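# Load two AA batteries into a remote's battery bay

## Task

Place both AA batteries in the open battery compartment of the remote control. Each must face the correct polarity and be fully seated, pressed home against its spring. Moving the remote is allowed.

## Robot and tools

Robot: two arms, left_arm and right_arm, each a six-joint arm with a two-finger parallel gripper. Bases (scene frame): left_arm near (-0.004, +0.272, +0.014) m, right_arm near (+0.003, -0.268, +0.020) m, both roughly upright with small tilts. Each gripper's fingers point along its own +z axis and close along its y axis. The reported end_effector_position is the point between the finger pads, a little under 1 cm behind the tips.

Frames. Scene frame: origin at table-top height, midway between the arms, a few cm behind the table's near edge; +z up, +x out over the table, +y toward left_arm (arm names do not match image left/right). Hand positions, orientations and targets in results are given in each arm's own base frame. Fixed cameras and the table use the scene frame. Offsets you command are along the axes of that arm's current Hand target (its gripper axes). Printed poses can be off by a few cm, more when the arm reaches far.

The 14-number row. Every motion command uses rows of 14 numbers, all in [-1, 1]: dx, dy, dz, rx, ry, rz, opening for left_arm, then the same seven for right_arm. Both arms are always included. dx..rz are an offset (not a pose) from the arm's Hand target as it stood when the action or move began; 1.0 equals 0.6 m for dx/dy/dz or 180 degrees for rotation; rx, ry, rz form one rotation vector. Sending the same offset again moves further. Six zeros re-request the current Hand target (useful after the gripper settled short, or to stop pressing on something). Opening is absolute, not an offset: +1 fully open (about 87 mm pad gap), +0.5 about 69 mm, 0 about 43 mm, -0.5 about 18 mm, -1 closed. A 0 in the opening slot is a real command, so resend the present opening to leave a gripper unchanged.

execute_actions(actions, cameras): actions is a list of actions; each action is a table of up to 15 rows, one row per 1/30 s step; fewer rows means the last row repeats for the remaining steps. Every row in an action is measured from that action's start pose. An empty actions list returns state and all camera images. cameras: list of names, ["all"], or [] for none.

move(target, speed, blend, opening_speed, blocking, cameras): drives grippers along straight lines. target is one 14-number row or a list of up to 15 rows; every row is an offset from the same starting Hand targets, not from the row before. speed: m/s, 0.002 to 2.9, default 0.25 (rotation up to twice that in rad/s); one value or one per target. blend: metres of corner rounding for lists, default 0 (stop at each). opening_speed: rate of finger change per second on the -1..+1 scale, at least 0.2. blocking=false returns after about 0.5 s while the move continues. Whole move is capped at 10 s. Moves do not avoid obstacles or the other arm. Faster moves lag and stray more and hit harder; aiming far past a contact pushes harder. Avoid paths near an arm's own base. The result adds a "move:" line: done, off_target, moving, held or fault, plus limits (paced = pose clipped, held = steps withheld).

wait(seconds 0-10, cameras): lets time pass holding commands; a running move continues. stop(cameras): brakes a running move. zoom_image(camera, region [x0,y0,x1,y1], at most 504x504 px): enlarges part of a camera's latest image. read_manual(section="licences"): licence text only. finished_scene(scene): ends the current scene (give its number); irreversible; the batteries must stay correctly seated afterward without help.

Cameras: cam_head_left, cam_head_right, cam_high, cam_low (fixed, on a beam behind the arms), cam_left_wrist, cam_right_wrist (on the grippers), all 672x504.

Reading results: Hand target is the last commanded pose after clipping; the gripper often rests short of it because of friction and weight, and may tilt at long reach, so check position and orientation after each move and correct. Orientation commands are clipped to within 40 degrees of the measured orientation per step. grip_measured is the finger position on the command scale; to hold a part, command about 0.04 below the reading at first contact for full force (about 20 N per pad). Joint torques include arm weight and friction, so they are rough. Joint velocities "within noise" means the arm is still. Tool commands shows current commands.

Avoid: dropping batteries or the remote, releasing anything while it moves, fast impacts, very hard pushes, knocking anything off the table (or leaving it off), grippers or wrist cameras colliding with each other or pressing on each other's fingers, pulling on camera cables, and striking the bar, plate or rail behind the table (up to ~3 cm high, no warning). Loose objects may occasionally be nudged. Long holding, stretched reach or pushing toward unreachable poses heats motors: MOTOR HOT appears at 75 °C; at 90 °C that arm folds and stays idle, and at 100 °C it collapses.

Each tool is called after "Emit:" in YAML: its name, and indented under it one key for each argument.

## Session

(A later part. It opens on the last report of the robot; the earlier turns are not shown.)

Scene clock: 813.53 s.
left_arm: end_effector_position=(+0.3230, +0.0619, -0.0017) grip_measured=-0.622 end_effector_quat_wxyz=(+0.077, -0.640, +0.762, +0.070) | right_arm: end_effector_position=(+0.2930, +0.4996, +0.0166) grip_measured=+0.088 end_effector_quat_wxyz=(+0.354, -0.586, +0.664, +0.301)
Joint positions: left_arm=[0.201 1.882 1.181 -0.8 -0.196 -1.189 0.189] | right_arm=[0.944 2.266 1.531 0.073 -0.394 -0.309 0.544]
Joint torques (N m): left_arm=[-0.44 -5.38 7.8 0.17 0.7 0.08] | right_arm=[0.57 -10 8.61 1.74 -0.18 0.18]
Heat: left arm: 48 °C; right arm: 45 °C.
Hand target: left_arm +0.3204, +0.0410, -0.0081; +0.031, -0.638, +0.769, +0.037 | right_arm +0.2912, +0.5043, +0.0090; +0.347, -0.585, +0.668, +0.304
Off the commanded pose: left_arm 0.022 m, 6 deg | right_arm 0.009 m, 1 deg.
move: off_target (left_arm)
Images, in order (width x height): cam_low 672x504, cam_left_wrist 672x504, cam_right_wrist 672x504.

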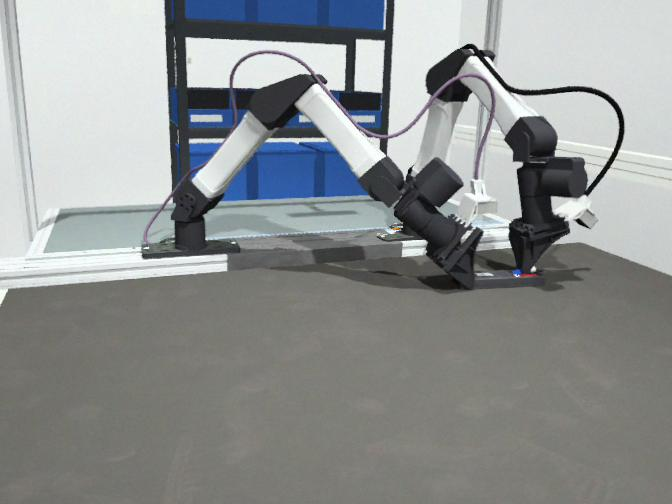

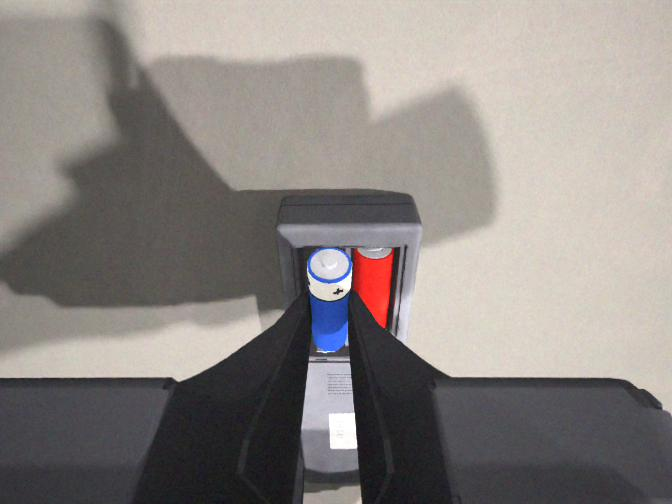

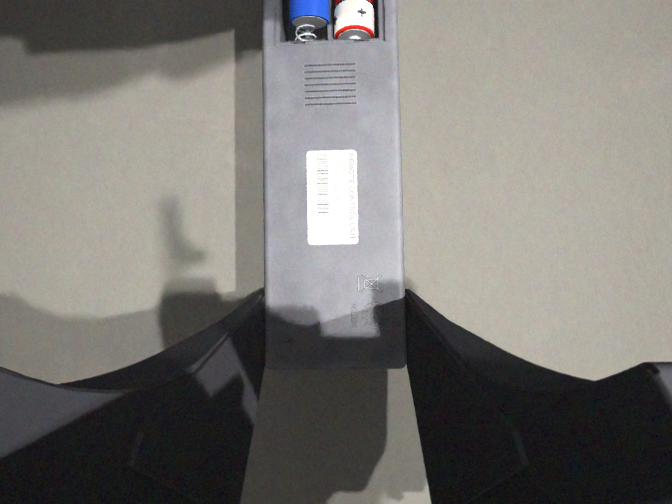

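Emit:
move:
  target: [-0.004,0,0.02,0,0,0,-0.75,0,0,0,0,0,0,0]
  speed: 0.05
  cameras: ["cam_left_wrist","cam_right_wrist","cam_low"]

Emit:
zoom_image:
  camera: "cam_left_wrist"
  region: [260, 210, 430, 390]

Emit:
zoom_image:
  camera: "cam_right_wrist"
  region: [220, 0, 460, 120]

Emit:
zoom_image:
  camera: "cam_low"
  region: [440, 210, 570, 300]

Scene clock: 822.17 s.
left_arm: end_effector_position=(+0.3228, +0.0621, -0.0023) grip_measured=-0.622 end_effector_quat_wxyz=(+0.071, -0.639, +0.763, +0.064) | right_arm: end_effector_position=(+0.2930, +0.4996, +0.0166) grip_measured=+0.088 end_effector_quat_wxyz=(+0.354, -0.586, +0.664, +0.301)
Joint positions: left_arm=[0.21 1.886 1.182 -0.8 -0.18 -1.179 0.189] | right_arm=[0.944 2.266 1.531 0.073 -0.394 -0.309 0.544]
Joint torques (N m): left_arm=[-0.47 -3.64 5.82 0.61 0.56 0.03] | right_arm=[0.58 -9.99 8.61 1.75 -0.18 0.18]
Heat: left arm: 48 °C; right arm: 45 °C.
Hand target: left_arm +0.3207, +0.0445, -0.0199; +0.031, -0.638, +0.769, +0.037 | right_arm +0.2912, +0.5043, +0.0090; +0.347, -0.585, +0.668, +0.304
Off the commanded pose: left_arm 0.025 m, 6 deg | right_arm 0.009 m, 1 deg.
move: off_target (left_arm)
Images, in order (width x height): cam_low 672x504, cam_left_wrist 672x504, cam_right_wrist 672x504.

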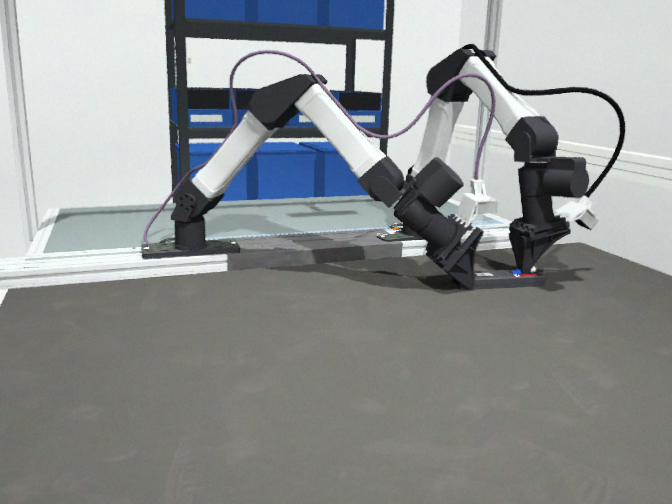

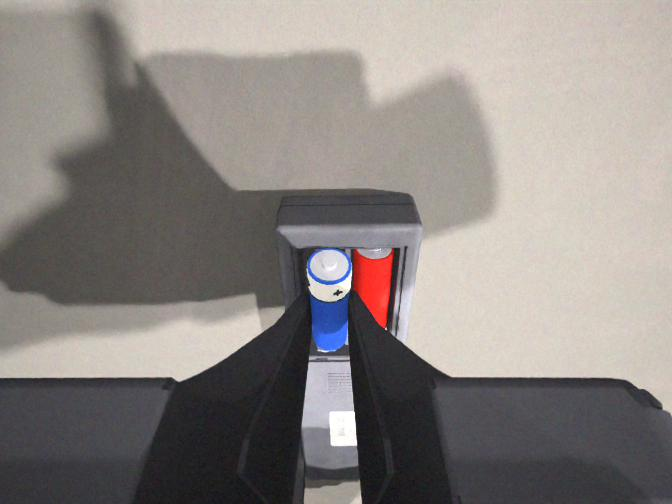

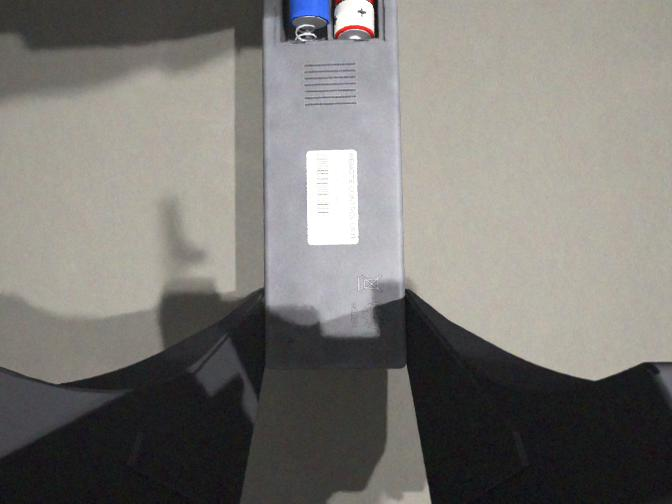

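Scaled by 2.800 from the camera's 672x504 image, which has a finer 960x720 frame.

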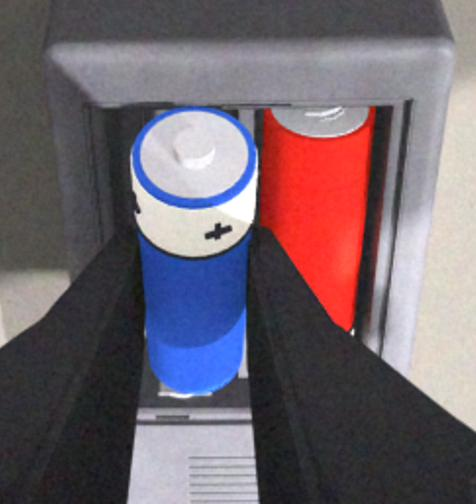

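Scaled by 2.100 from the camera's 672x504 image, which has a finer 960x720 frame.

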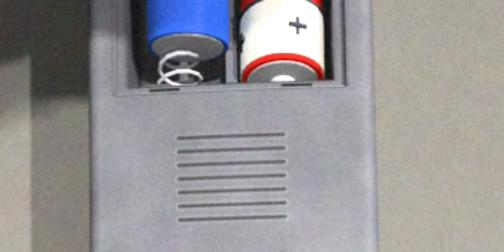

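Scaled by 3.877 from the camera's 672x504 image, which has a finer 960x720 frame.

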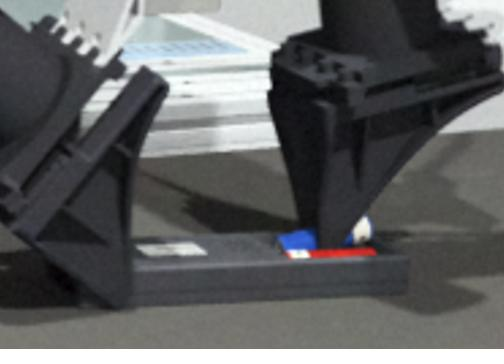

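Emit:
move:
  target:
    - [-0.004,0,-0.024,0,0,0,-0.75,0,0,0,0,0,0,0]
    - [-0.006,0,-0.024,0,0,0,-0.5,0,0,0,0,0,0,0]
    - [-0.006,0,-0.15,0,0,0,-0.5,0,0,0,0,0,0,0]
  speed: 0.08
  opening_speed: 0.5
  cameras: ["cam_left_wrist","cam_right_wrist","cam_low"]

Emit:
zoom_image:
  camera: "cam_left_wrist"
  region: [220, 150, 450, 380]

Emit:
zoom_image:
  camera: "cam_right_wrist"
  region: [220, 0, 460, 120]

Emit:
zoom_image:
  camera: "cam_low"
  region: [440, 210, 570, 300]

Scene clock: 833.63 s.
left_arm: end_effector_position=(+0.3104, +0.0401, +0.0522) grip_measured=-0.500 end_effector_quat_wxyz=(+0.006, -0.635, +0.771, +0.052) | right_arm: end_effector_position=(+0.2930, +0.4996, +0.0166) grip_measured=+0.088 end_effector_quat_wxyz=(+0.354, -0.586, +0.664, +0.301)
Joint positions: left_arm=[0.196 1.853 1.359 -1.116 -0.098 -1.184 0.25] | right_arm=[0.944 2.266 1.531 0.073 -0.394 -0.309 0.544]
Joint torques (N m): left_arm=[-0.75 -10.88 10.25 0.17 -0.12 -0.04] | right_arm=[0.55 -10 8.59 1.74 -0.18 0.18]
Heat: left arm: 47 °C; right arm: 46 °C.
Hand target: left_arm +0.3214, +0.0393, +0.0701; +0.031, -0.638, +0.769, +0.037 | right_arm +0.2912, +0.5043, +0.0090; +0.347, -0.585, +0.668, +0.304
Off the commanded pose: left_arm 0.021 m, 3 deg | right_arm 0.009 m, 1 deg.
move: off_target (left_arm); target 2's new opening was sent with left_arm's hand 0.016 m and 5 deg from that target
Images, in order (width x height): cam_low 672x504, cam_left_wrist 672x504, cam_right_wrist 672x504.

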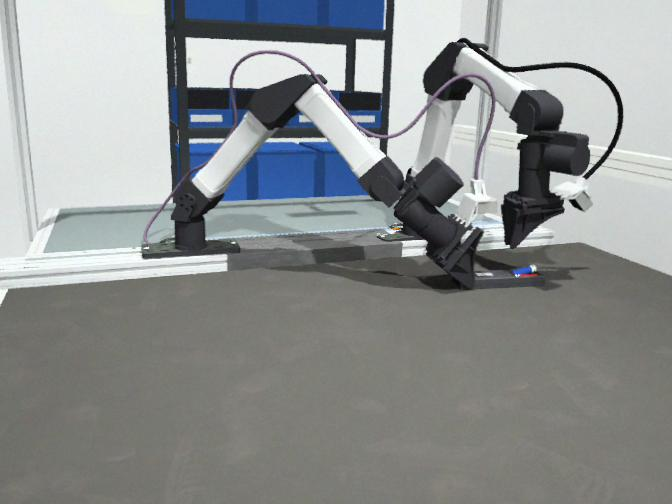

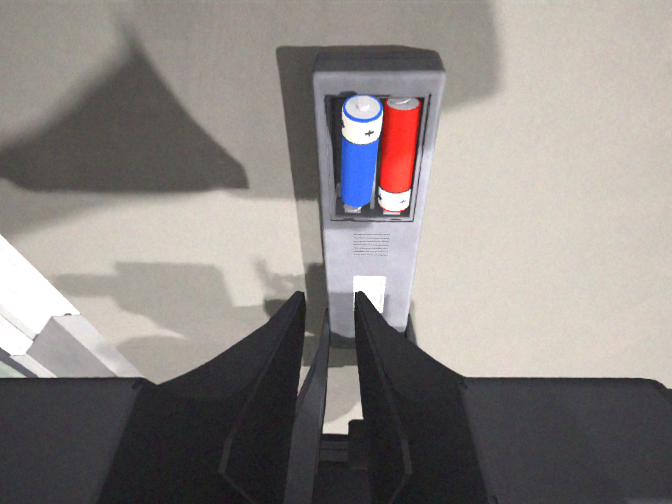

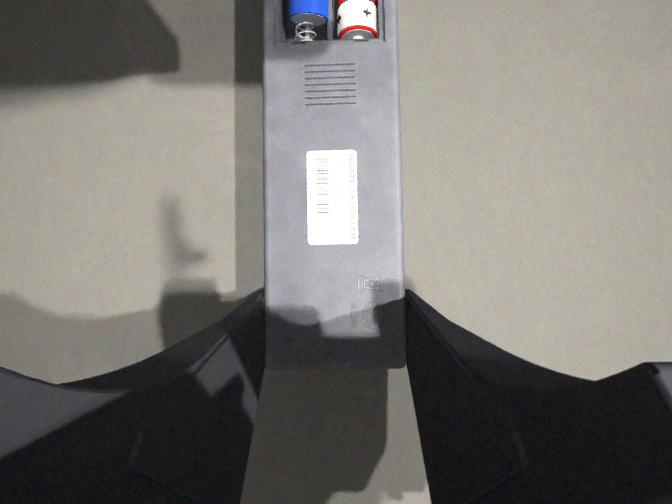

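Scaled by 2.191 from the camera's 672x504 image, which has a finer 960x720 frame.

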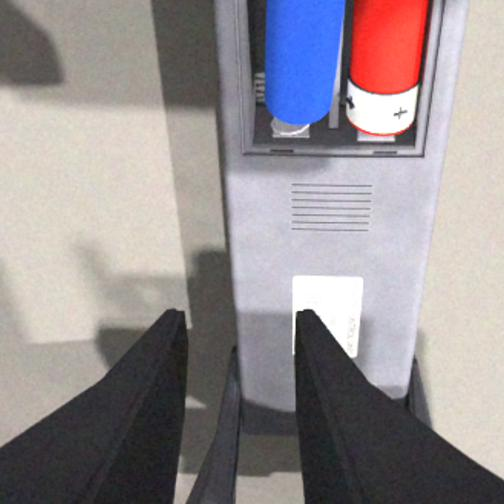

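Scaled by 2.100 from the camera's 672x504 image, which has a finer 960x720 frame.

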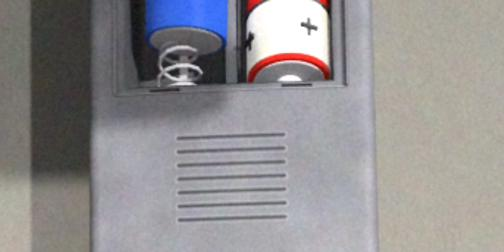

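Scaled by 3.877 from the camera's 672x504 image, which has a finer 960x720 frame.

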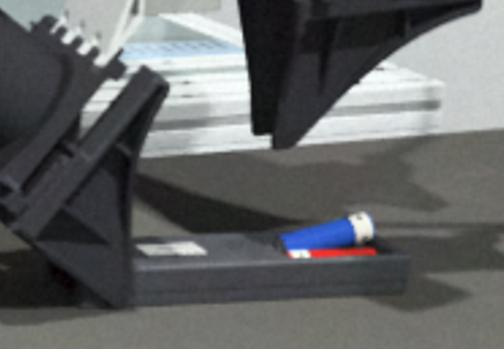

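Emit:
zoom_image:
  camera: "cam_left_wrist"
  region: [310, 40, 450, 230]

Scaled by 2.653 from the camera's 672x504 image, which has a finer 960x720 frame.

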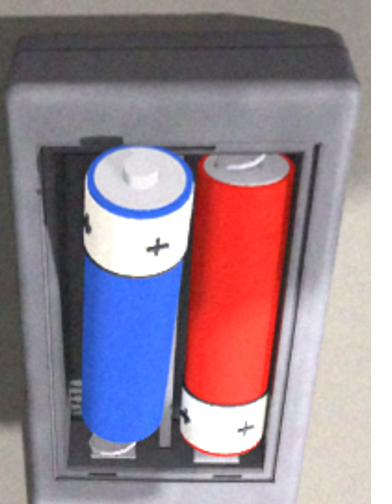

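Emit:
move:
  target:
    - [-0.0777,0,-0.0177,0,0.03,0,-0.84,0,0,0,0,0,0,0]
    - [-0.0665,0,0.0985,0,0.03,0,-0.84,0,0,0,0,0,0,0]
  speed: 0.12
  cameras: ["cam_left_wrist","cam_right_wrist","cam_low"]

Emit:
zoom_image:
  camera: "cam_left_wrist"
  region: [220, 210, 450, 380]

Emit:
zoom_image:
  camera: "cam_right_wrist"
  region: [220, 0, 460, 120]

Emit:
zoom_image:
  camera: "cam_low"
  region: [440, 210, 570, 300]

Scene clock: 858.93 s.
left_arm: end_effector_position=(+0.3248, +0.0816, +0.0180) grip_measured=-0.840 end_effector_quat_wxyz=(-0.012, -0.641, +0.768, +0.013) | right_arm: end_effector_position=(+0.2930, +0.4996, +0.0166) grip_measured=+0.088 end_effector_quat_wxyz=(+0.354, -0.586, +0.664, +0.301)
Joint positions: left_arm=[0.346 1.983 1.386 -1.005 -0.015 -1.045 0.08] | right_arm=[0.944 2.266 1.531 0.073 -0.394 -0.309 0.544]
Joint torques (N m): left_arm=[0.46 -8.46 6.38 0.58 -0.06 0.16] | right_arm=[0.57 -10 8.61 1.75 -0.18 0.18]
Heat: left arm: 50 °C; right arm: 46 °C.
Hand target: left_arm +0.3289, +0.0841, +0.0151; -0.005, -0.639, +0.769, +0.007 | right_arm +0.2912, +0.5043, +0.0090; +0.347, -0.585, +0.668, +0.304
Off the commanded pose: left_arm 0.006 m, 1 deg | right_arm 0.009 m, 1 deg.
move: done
Images, in order (width x height): cam_low 672x504, cam_left_wrist 672x504, cam_right_wrist 672x504.

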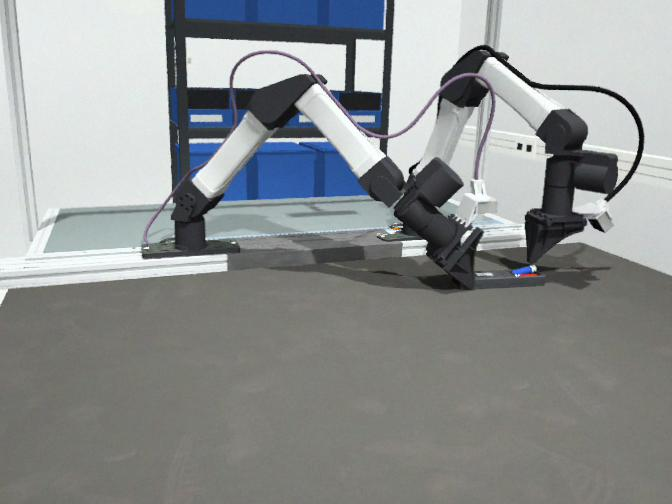

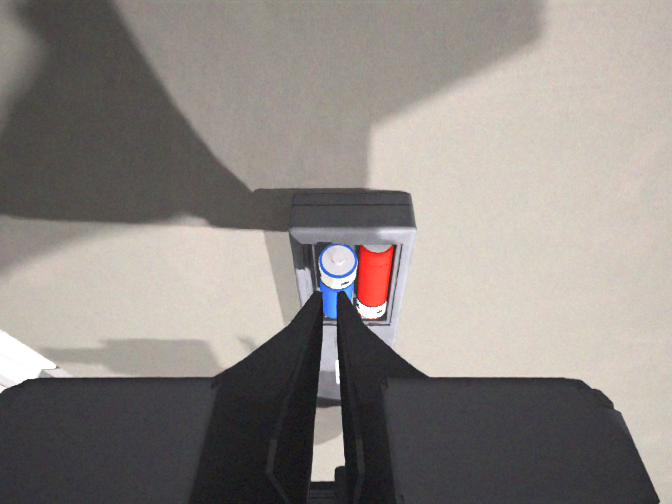

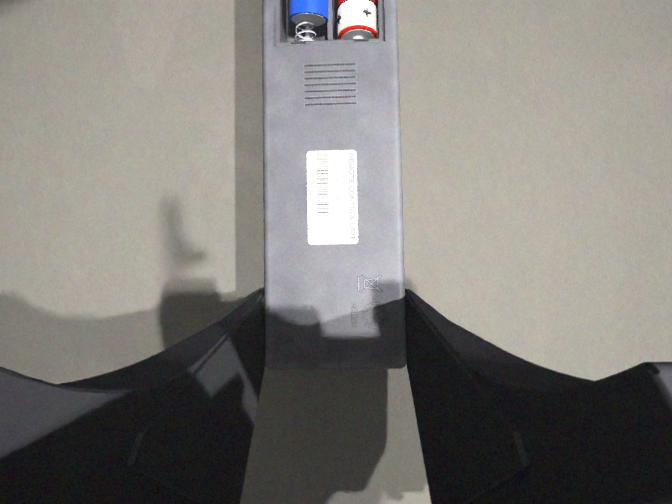

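Scaled by 2.191 from the camera's 672x504 image, which has a finer 960x720 frame.

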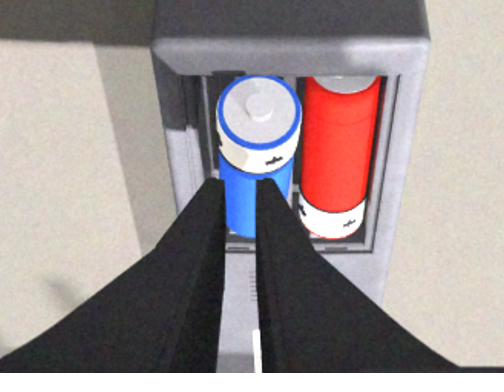

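Scaled by 2.100 from the camera's 672x504 image, which has a finer 960x720 frame.

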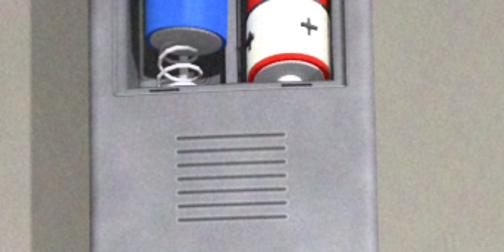

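Scaled by 3.877 from the camera's 672x504 image, which has a finer 960x720 frame.

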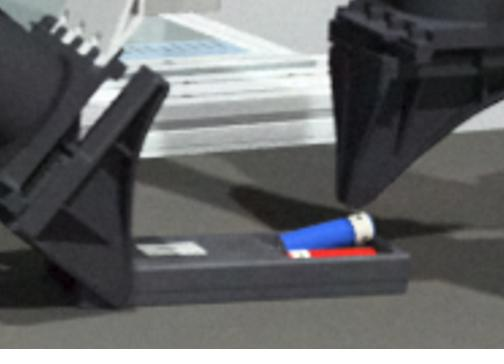

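Emit:
move:
  target:
    - [-0.01,0.0,0.01,0,0,0,-0.84,0,0,0,0,0,0,0]
    - [-0.006,0,0.05,0,0,0,-0.84,0,0,0,0,0,0,0]
  speed: 0.05
  cameras: ["cam_left_wrist","cam_right_wrist","cam_low"]

Emit:
zoom_image:
  camera: "cam_left_wrist"
  region: [220, 210, 450, 380]

Emit:
zoom_image:
  camera: "cam_right_wrist"
  region: [220, 0, 460, 120]

Emit:
zoom_image:
  camera: "cam_low"
  region: [440, 210, 570, 300]

Scene clock: 868.03 s.
left_arm: end_effector_position=(+0.3294, +0.0818, +0.0108) grip_measured=-0.839 end_effector_quat_wxyz=(-0.009, -0.639, +0.769, -0.005) | right_arm: end_effector_position=(+0.2930, +0.4996, +0.0166) grip_measured=+0.088 end_effector_quat_wxyz=(+0.354, -0.586, +0.664, +0.301)
Joint positions: left_arm=[0.357 1.993 1.368 -0.959 0.015 -1.031 0.081] | right_arm=[0.944 2.266 1.531 0.073 -0.394 -0.309 0.544]
Joint torques (N m): left_arm=[0.39 -5.56 2.29 1.21 -0.33 0.12] | right_arm=[0.57 -10.02 8.61 1.75 -0.18 0.18]
Heat: left arm: 50 °C; right arm: 46 °C.
Hand target: left_arm +0.3289, +0.0877, -0.0149; -0.005, -0.639, +0.769, +0.007 | right_arm +0.2912, +0.5043, +0.0090; +0.347, -0.585, +0.668, +0.304
Off the commanded pose: left_arm 0.026 m, 1 deg | right_arm 0.009 m, 1 deg.
move: off_target (left_arm)
Images, in order (width x height): cam_low 672x504, cam_left_wrist 672x504, cam_right_wrist 672x504.

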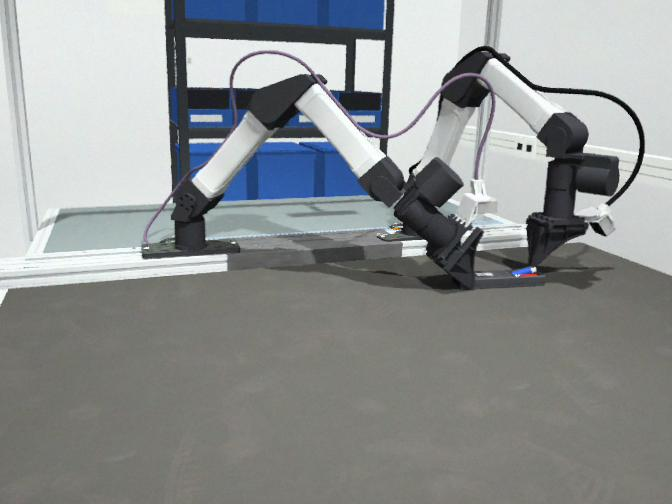

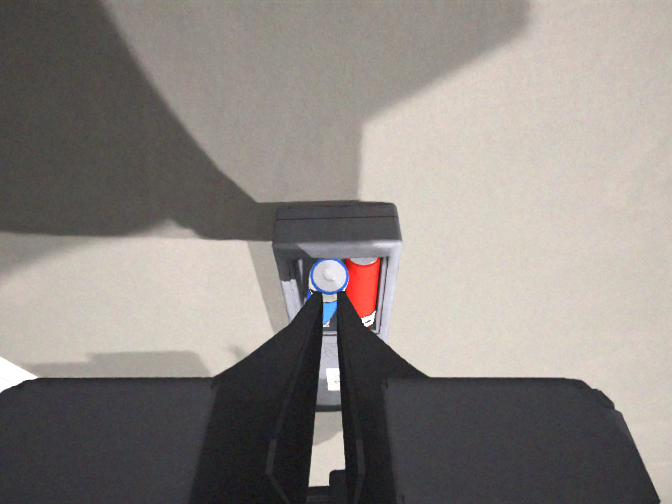

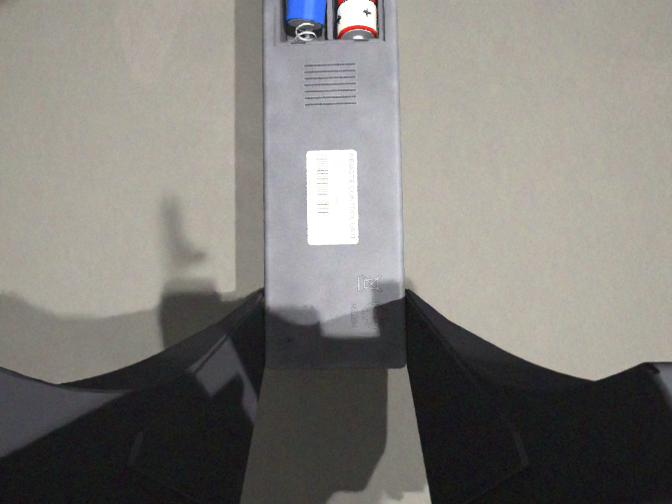

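Scaled by 2.191 from the camera's 672x504 image, which has a finer 960x720 frame.

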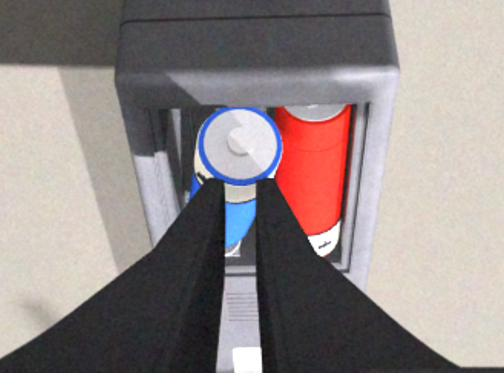

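Scaled by 2.100 from the camera's 672x504 image, which has a finer 960x720 frame.

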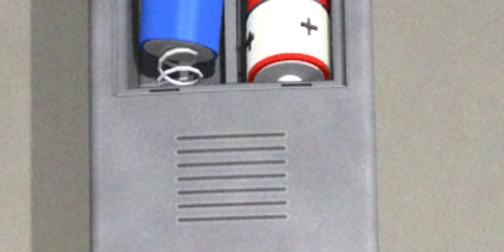

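Scaled by 3.877 from the camera's 672x504 image, which has a finer 960x720 frame.

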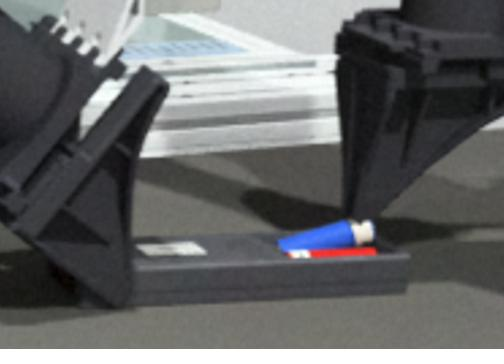

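Emit:
move:
  target:
    - [-0.006,0,-0.025,0,0,0,-0.84,0,0,0,0,0,0,0]
    - [-0.001,0.022,-0.025,0,0,0,-0.84,0,0,0,0,0,0,0]
    - [-0.001,0.022,0.0,0,0,0,-0.84,0,0,0,0,0,0,0]
  speed: 0.05
  cameras: ["cam_left_wrist","cam_right_wrist","cam_low"]

Emit:
zoom_image:
  camera: "cam_left_wrist"
  region: [220, 210, 450, 380]

Emit:
zoom_image:
  camera: "cam_right_wrist"
  region: [220, 0, 460, 120]

Emit:
zoom_image:
  camera: "cam_low"
  region: [440, 210, 570, 300]

Scene clock: 876.83 s.
left_arm: end_effector_position=(+0.3278, +0.0828, +0.0108) grip_measured=-0.839 end_effector_quat_wxyz=(+0.003, -0.641, +0.767, -0.023) | right_arm: end_effector_position=(+0.2930, +0.4996, +0.0166) grip_measured=+0.088 end_effector_quat_wxyz=(+0.354, -0.586, +0.664, +0.301)
Joint positions: left_arm=[0.374 1.959 1.317 -0.907 0.041 -1.018 0.08] | right_arm=[0.944 2.266 1.531 0.073 -0.394 -0.309 0.544]
Joint torques (N m): left_arm=[0.44 -5.33 2.33 0.83 -0.54 0.23] | right_arm=[0.59 -10.02 8.61 1.75 -0.18 0.18]
Heat: left arm: 49 °C; right arm: 46 °C.
Hand target: left_arm +0.3161, +0.0907, -0.0147; -0.005, -0.639, +0.769, +0.007 | right_arm +0.2912, +0.5043, +0.0090; +0.347, -0.585, +0.668, +0.304
Off the commanded pose: left_arm 0.029 m, 4 deg | right_arm 0.009 m, 1 deg.
move: off_target (left_arm)
Images, in order (width x height): cam_low 672x504, cam_left_wrist 672x504, cam_right_wrist 672x504.

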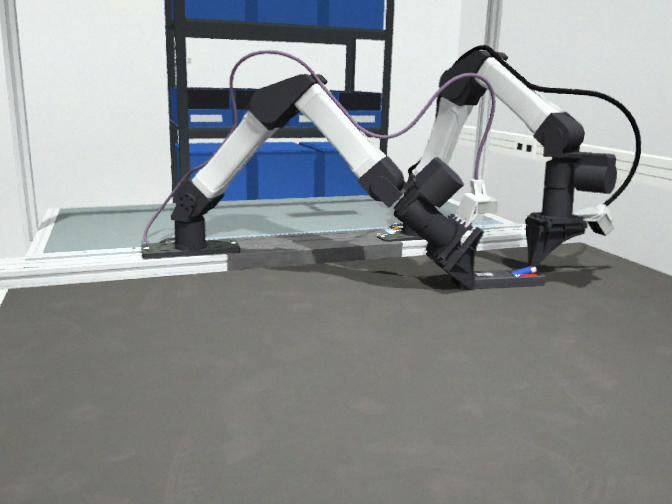

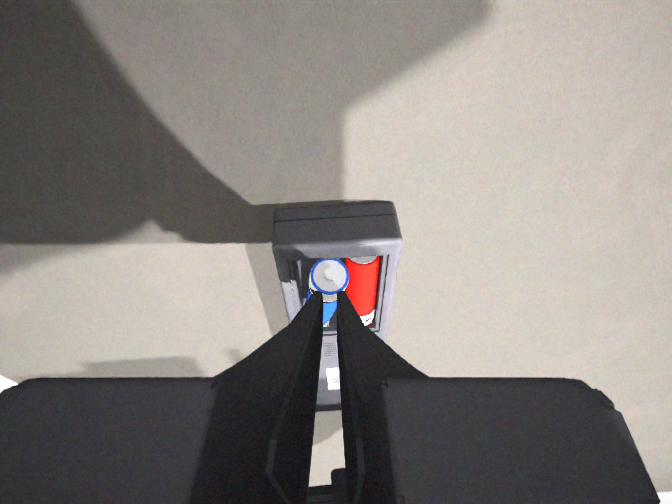

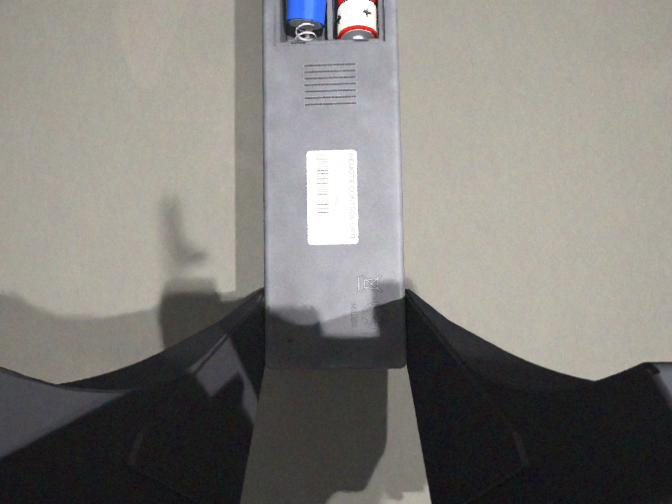

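Scaled by 2.191 from the camera's 672x504 image, which has a finer 960x720 frame.

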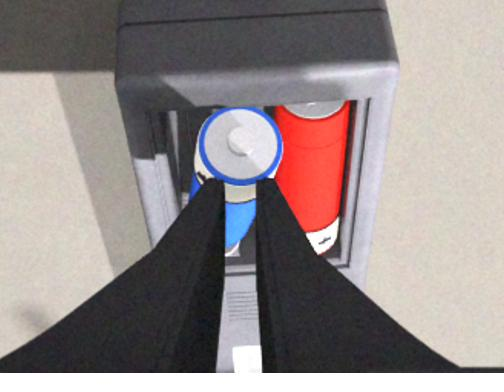

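Scaled by 2.100 from the camera's 672x504 image, which has a finer 960x720 frame.

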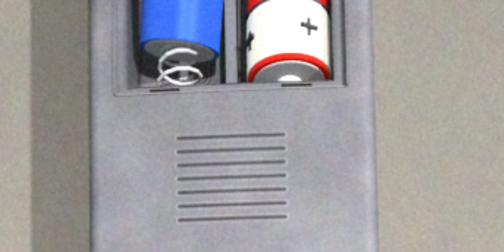

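Scaled by 3.877 from the camera's 672x504 image, which has a finer 960x720 frame.

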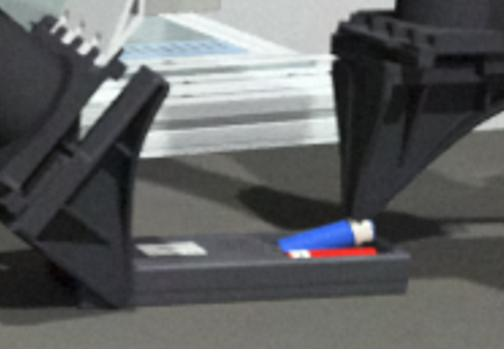

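Emit:
move:
  target:
    - [0.0,0.0,-0.08,0,0,0,-0.84,0,0,0,0,0,0,0]
    - [0.006,-0.029,-0.085,0,0,0,-0.4,0,0,0,0,0,0,0]
    - [0.006,-0.029,-0.05,0,0,0,-0.4,0,0,0,0,0,0,0]
  speed: 0.08
  cameras: ["cam_left_wrist","cam_right_wrist","cam_low"]

Emit:
zoom_image:
  camera: "cam_left_wrist"
  region: [220, 170, 450, 340]

Emit:
zoom_image:
  camera: "cam_low"
  region: [440, 210, 570, 300]

Scene clock: 887.97 s.
left_arm: end_effector_position=(+0.3291, +0.0817, +0.0197) grip_measured=-0.400 end_effector_quat_wxyz=(-0.014, -0.637, +0.771, +0.004) | right_arm: end_effector_position=(+0.2930, +0.4996, +0.0166) grip_measured=+0.088 end_effector_quat_wxyz=(+0.354, -0.586, +0.664, +0.301)
Joint positions: left_arm=[0.35 1.994 1.407 -1.012 0.002 -1.031 0.3] | right_arm=[0.944 2.266 1.531 0.073 -0.394 -0.309 0.544]
Joint torques (N m): left_arm=[-0.24 -8.29 6.24 0.61 -0.21 -0.02] | right_arm=[0.57 -10 8.61 1.75 -0.18 0.18]
Heat: left arm: 49 °C; right arm: 46 °C.
Hand target: left_arm +0.3329, +0.0839, +0.0150; -0.005, -0.639, +0.769, +0.007 | right_arm +0.2912, +0.5043, +0.0090; +0.347, -0.585, +0.668, +0.304
Off the commanded pose: left_arm 0.007 m, 1 deg | right_arm 0.009 m, 1 deg.
move: done
Images, in order (width x height): cam_low 672x504, cam_left_wrist 672x504, cam_right_wrist 672x504.

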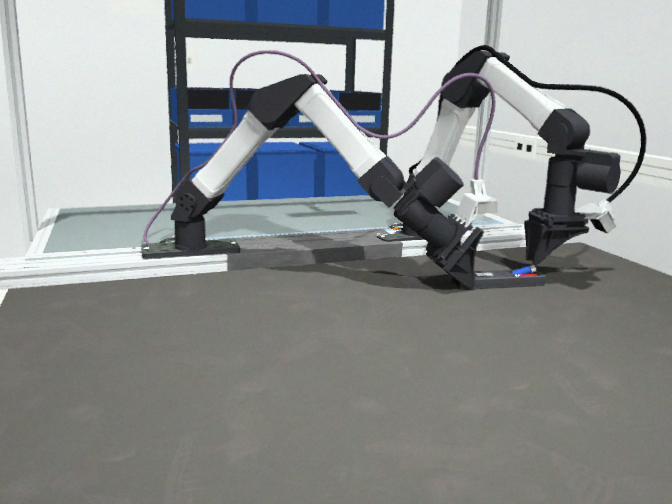

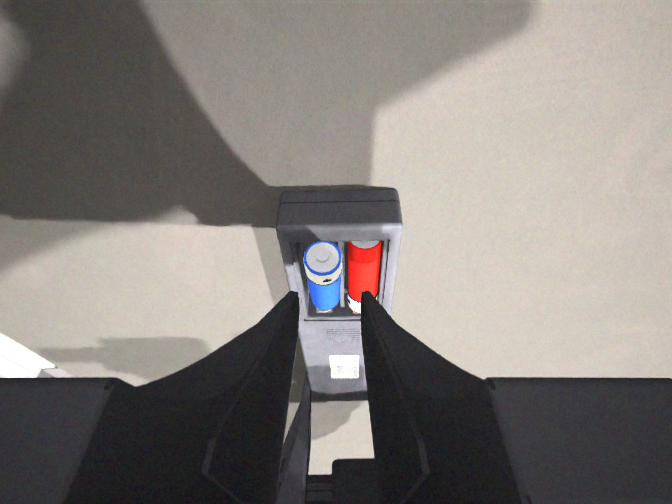

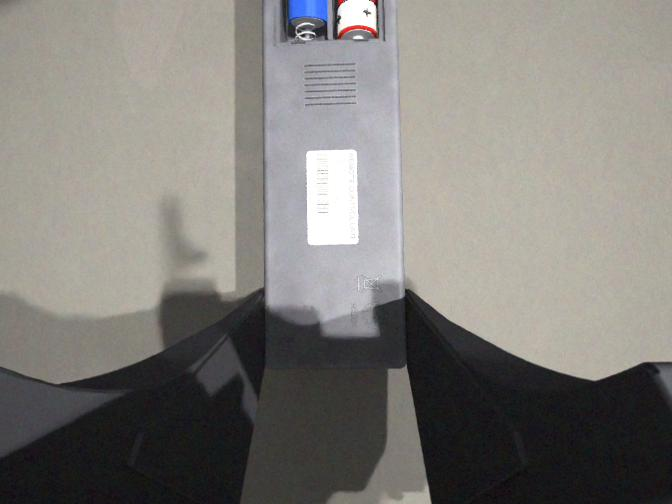

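Scaled by 2.191 from the camera's 672x504 image, which has a finer 960x720 frame.

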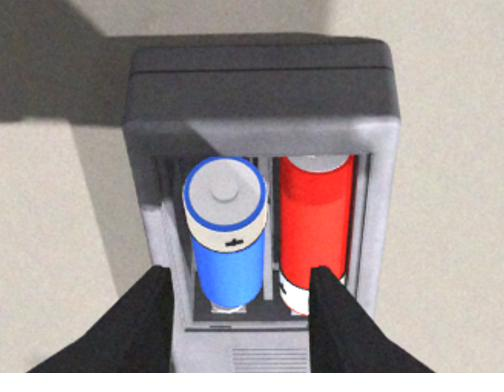

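Scaled by 3.877 from the camera's 672x504 image, which has a finer 960x720 frame.

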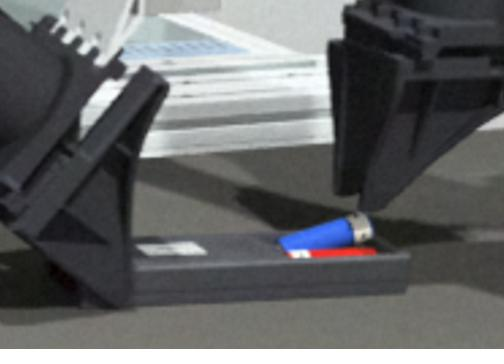

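Emit:
move:
  target:
    - [0.0,0.014,-0.02,0,0,0,-0.84,0,0,0,0,0,0,0]
    - [0.0,0.014,0.015,0,0,0,-0.84,0,0,0,0,0,0,0]
    - [0.006,0.017,0.05,0,0,0,-0.84,0,0,0,0,0,0,0]
  speed: 0.06
  cameras: ["cam_left_wrist","cam_right_wrist","cam_low"]

Emit:
zoom_image:
  camera: "cam_left_wrist"
  region: [220, 170, 450, 340]

Emit:
zoom_image:
  camera: "cam_right_wrist"
  region: [220, 0, 460, 120]

Emit:
zoom_image:
  camera: "cam_low"
  region: [440, 210, 570, 300]

Scene clock: 900.17 s.
left_arm: end_effector_position=(+0.3153, +0.0766, +0.0004) grip_measured=-0.840 end_effector_quat_wxyz=(-0.025, -0.637, +0.771, +0.007) | right_arm: end_effector_position=(+0.2929, +0.4996, +0.0166) grip_measured=+0.088 end_effector_quat_wxyz=(+0.353, -0.586, +0.664, +0.301)
Joint positions: left_arm=[0.351 1.991 1.317 -0.947 0.004 -1.031 0.08] | right_arm=[0.944 2.266 1.531 0.073 -0.394 -0.309 0.544]
Joint torques (N m): left_arm=[0.1 -7.21 3.28 1.18 -0.22 0.08] | right_arm=[0.57 -9.99 8.61 1.75 -0.18 0.18]
Heat: left arm: 49 °C; right arm: 46 °C.
Hand target: left_arm +0.3218, +0.0823, -0.0148; -0.005, -0.639, +0.769, +0.007 | right_arm +0.2912, +0.5043, +0.0090; +0.347, -0.584, +0.668, +0.304
Off the commanded pose: left_arm 0.018 m, 2 deg | right_arm 0.009 m, 1 deg.
move: off_target (left_arm)
Images, in order (width x height): cam_low 672x504, cam_left_wrist 672x504, cam_right_wrist 672x504.

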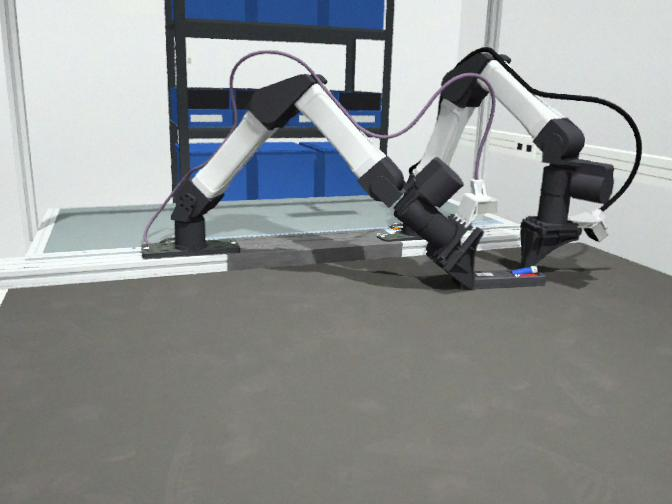

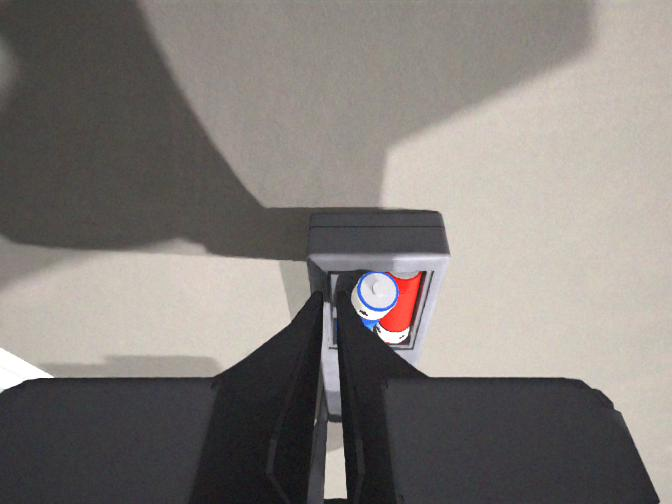

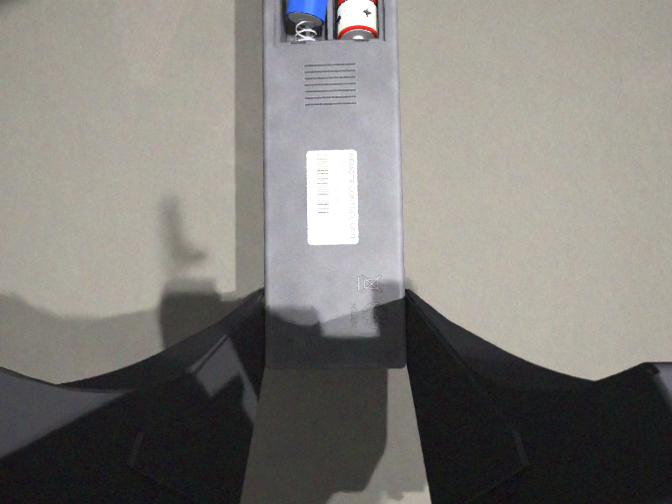

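Scaled by 2.191 from the camera's 672x504 image, which has a finer 960x720 frame.

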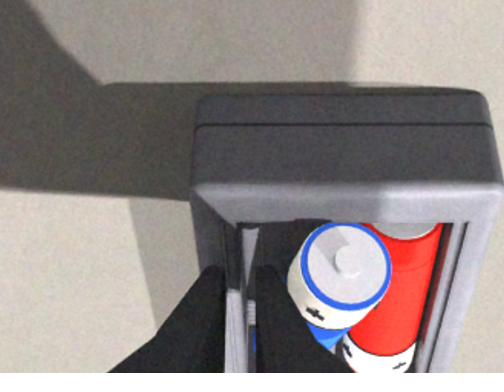

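Scaled by 2.100 from the camera's 672x504 image, which has a finer 960x720 frame.

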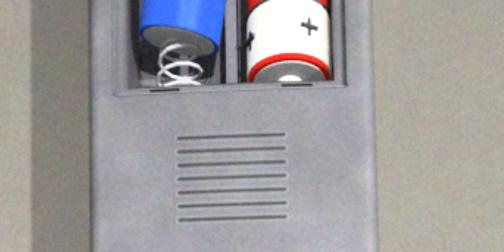

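Scaled by 3.877 from the camera's 672x504 image, which has a finer 960x720 frame.

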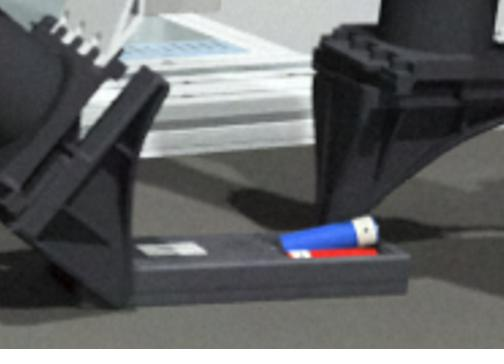

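Emit:
move:
  target:
    - [0.0,0.0,-0.09,0,0,0,-0.84,0,0,0,0,0,0,0]
    - [-0.007,-0.019,-0.09,0,0,0,-0.3,0,0,0,0,0,0,0]
    - [-0.007,-0.019,-0.04,0,0,0,-0.3,0,0,0,0,0,0,0]
  speed: 0.08
  cameras: ["cam_left_wrist","cam_low"]

Emit:
zoom_image:
  camera: "cam_left_wrist"
  region: [220, 170, 450, 340]

Scene clock: 909.90 s.
left_arm: end_effector_position=(+0.3300, +0.0821, +0.0130) grip_measured=-0.300 end_effector_quat_wxyz=(-0.015, -0.637, +0.771, +0.004) | right_arm: end_effector_position=(+0.2929, +0.4996, +0.0166) grip_measured=+0.088 end_effector_quat_wxyz=(+0.353, -0.586, +0.664, +0.301)
Joint positions: left_arm=[0.351 2.008 1.399 -0.992 0.003 -1.031 0.35] | right_arm=[0.944 2.266 1.531 0.073 -0.394 -0.309 0.544]
Joint torques (N m): left_arm=[-0.44 -8.53 6.42 0.61 -0.19 -0.02] | right_arm=[0.57 -9.99 8.61 1.75 -0.18 0.18]
Heat: left arm: 50 °C; right arm: 46 °C.
Hand target: left_arm +0.3342, +0.0843, +0.0090; -0.005, -0.639, +0.769, +0.007 | right_arm +0.2912, +0.5043, +0.0090; +0.347, -0.584, +0.668, +0.304
Off the commanded pose: left_arm 0.006 m, 1 deg | right_arm 0.009 m, 1 deg.
move: done
Images, in order (width x height): cam_low 672x504, cam_left_wrist 672x504.

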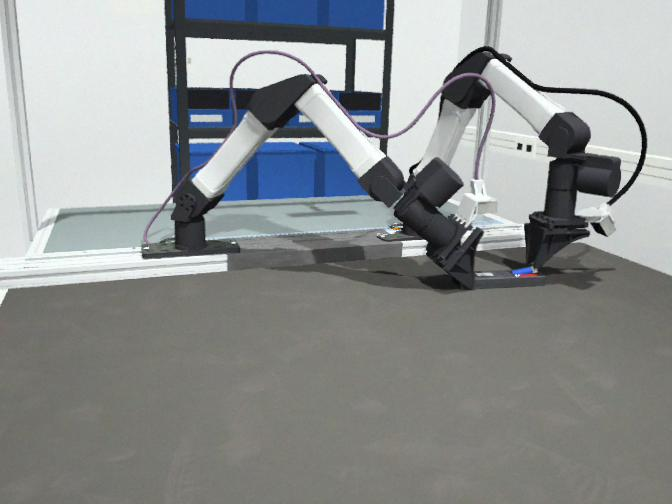

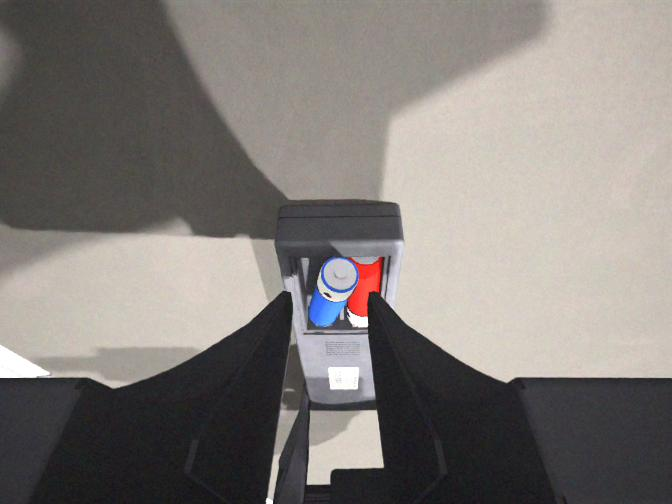

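Scaled by 2.191 from the camera's 672x504 image, which has a finer 960x720 frame.

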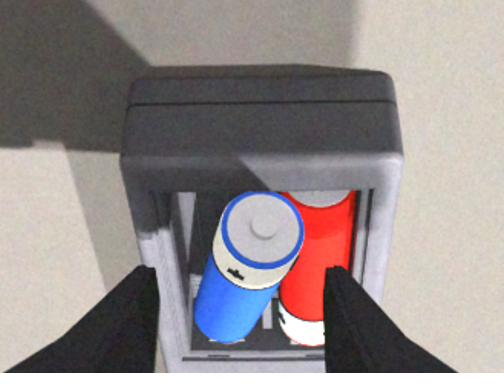

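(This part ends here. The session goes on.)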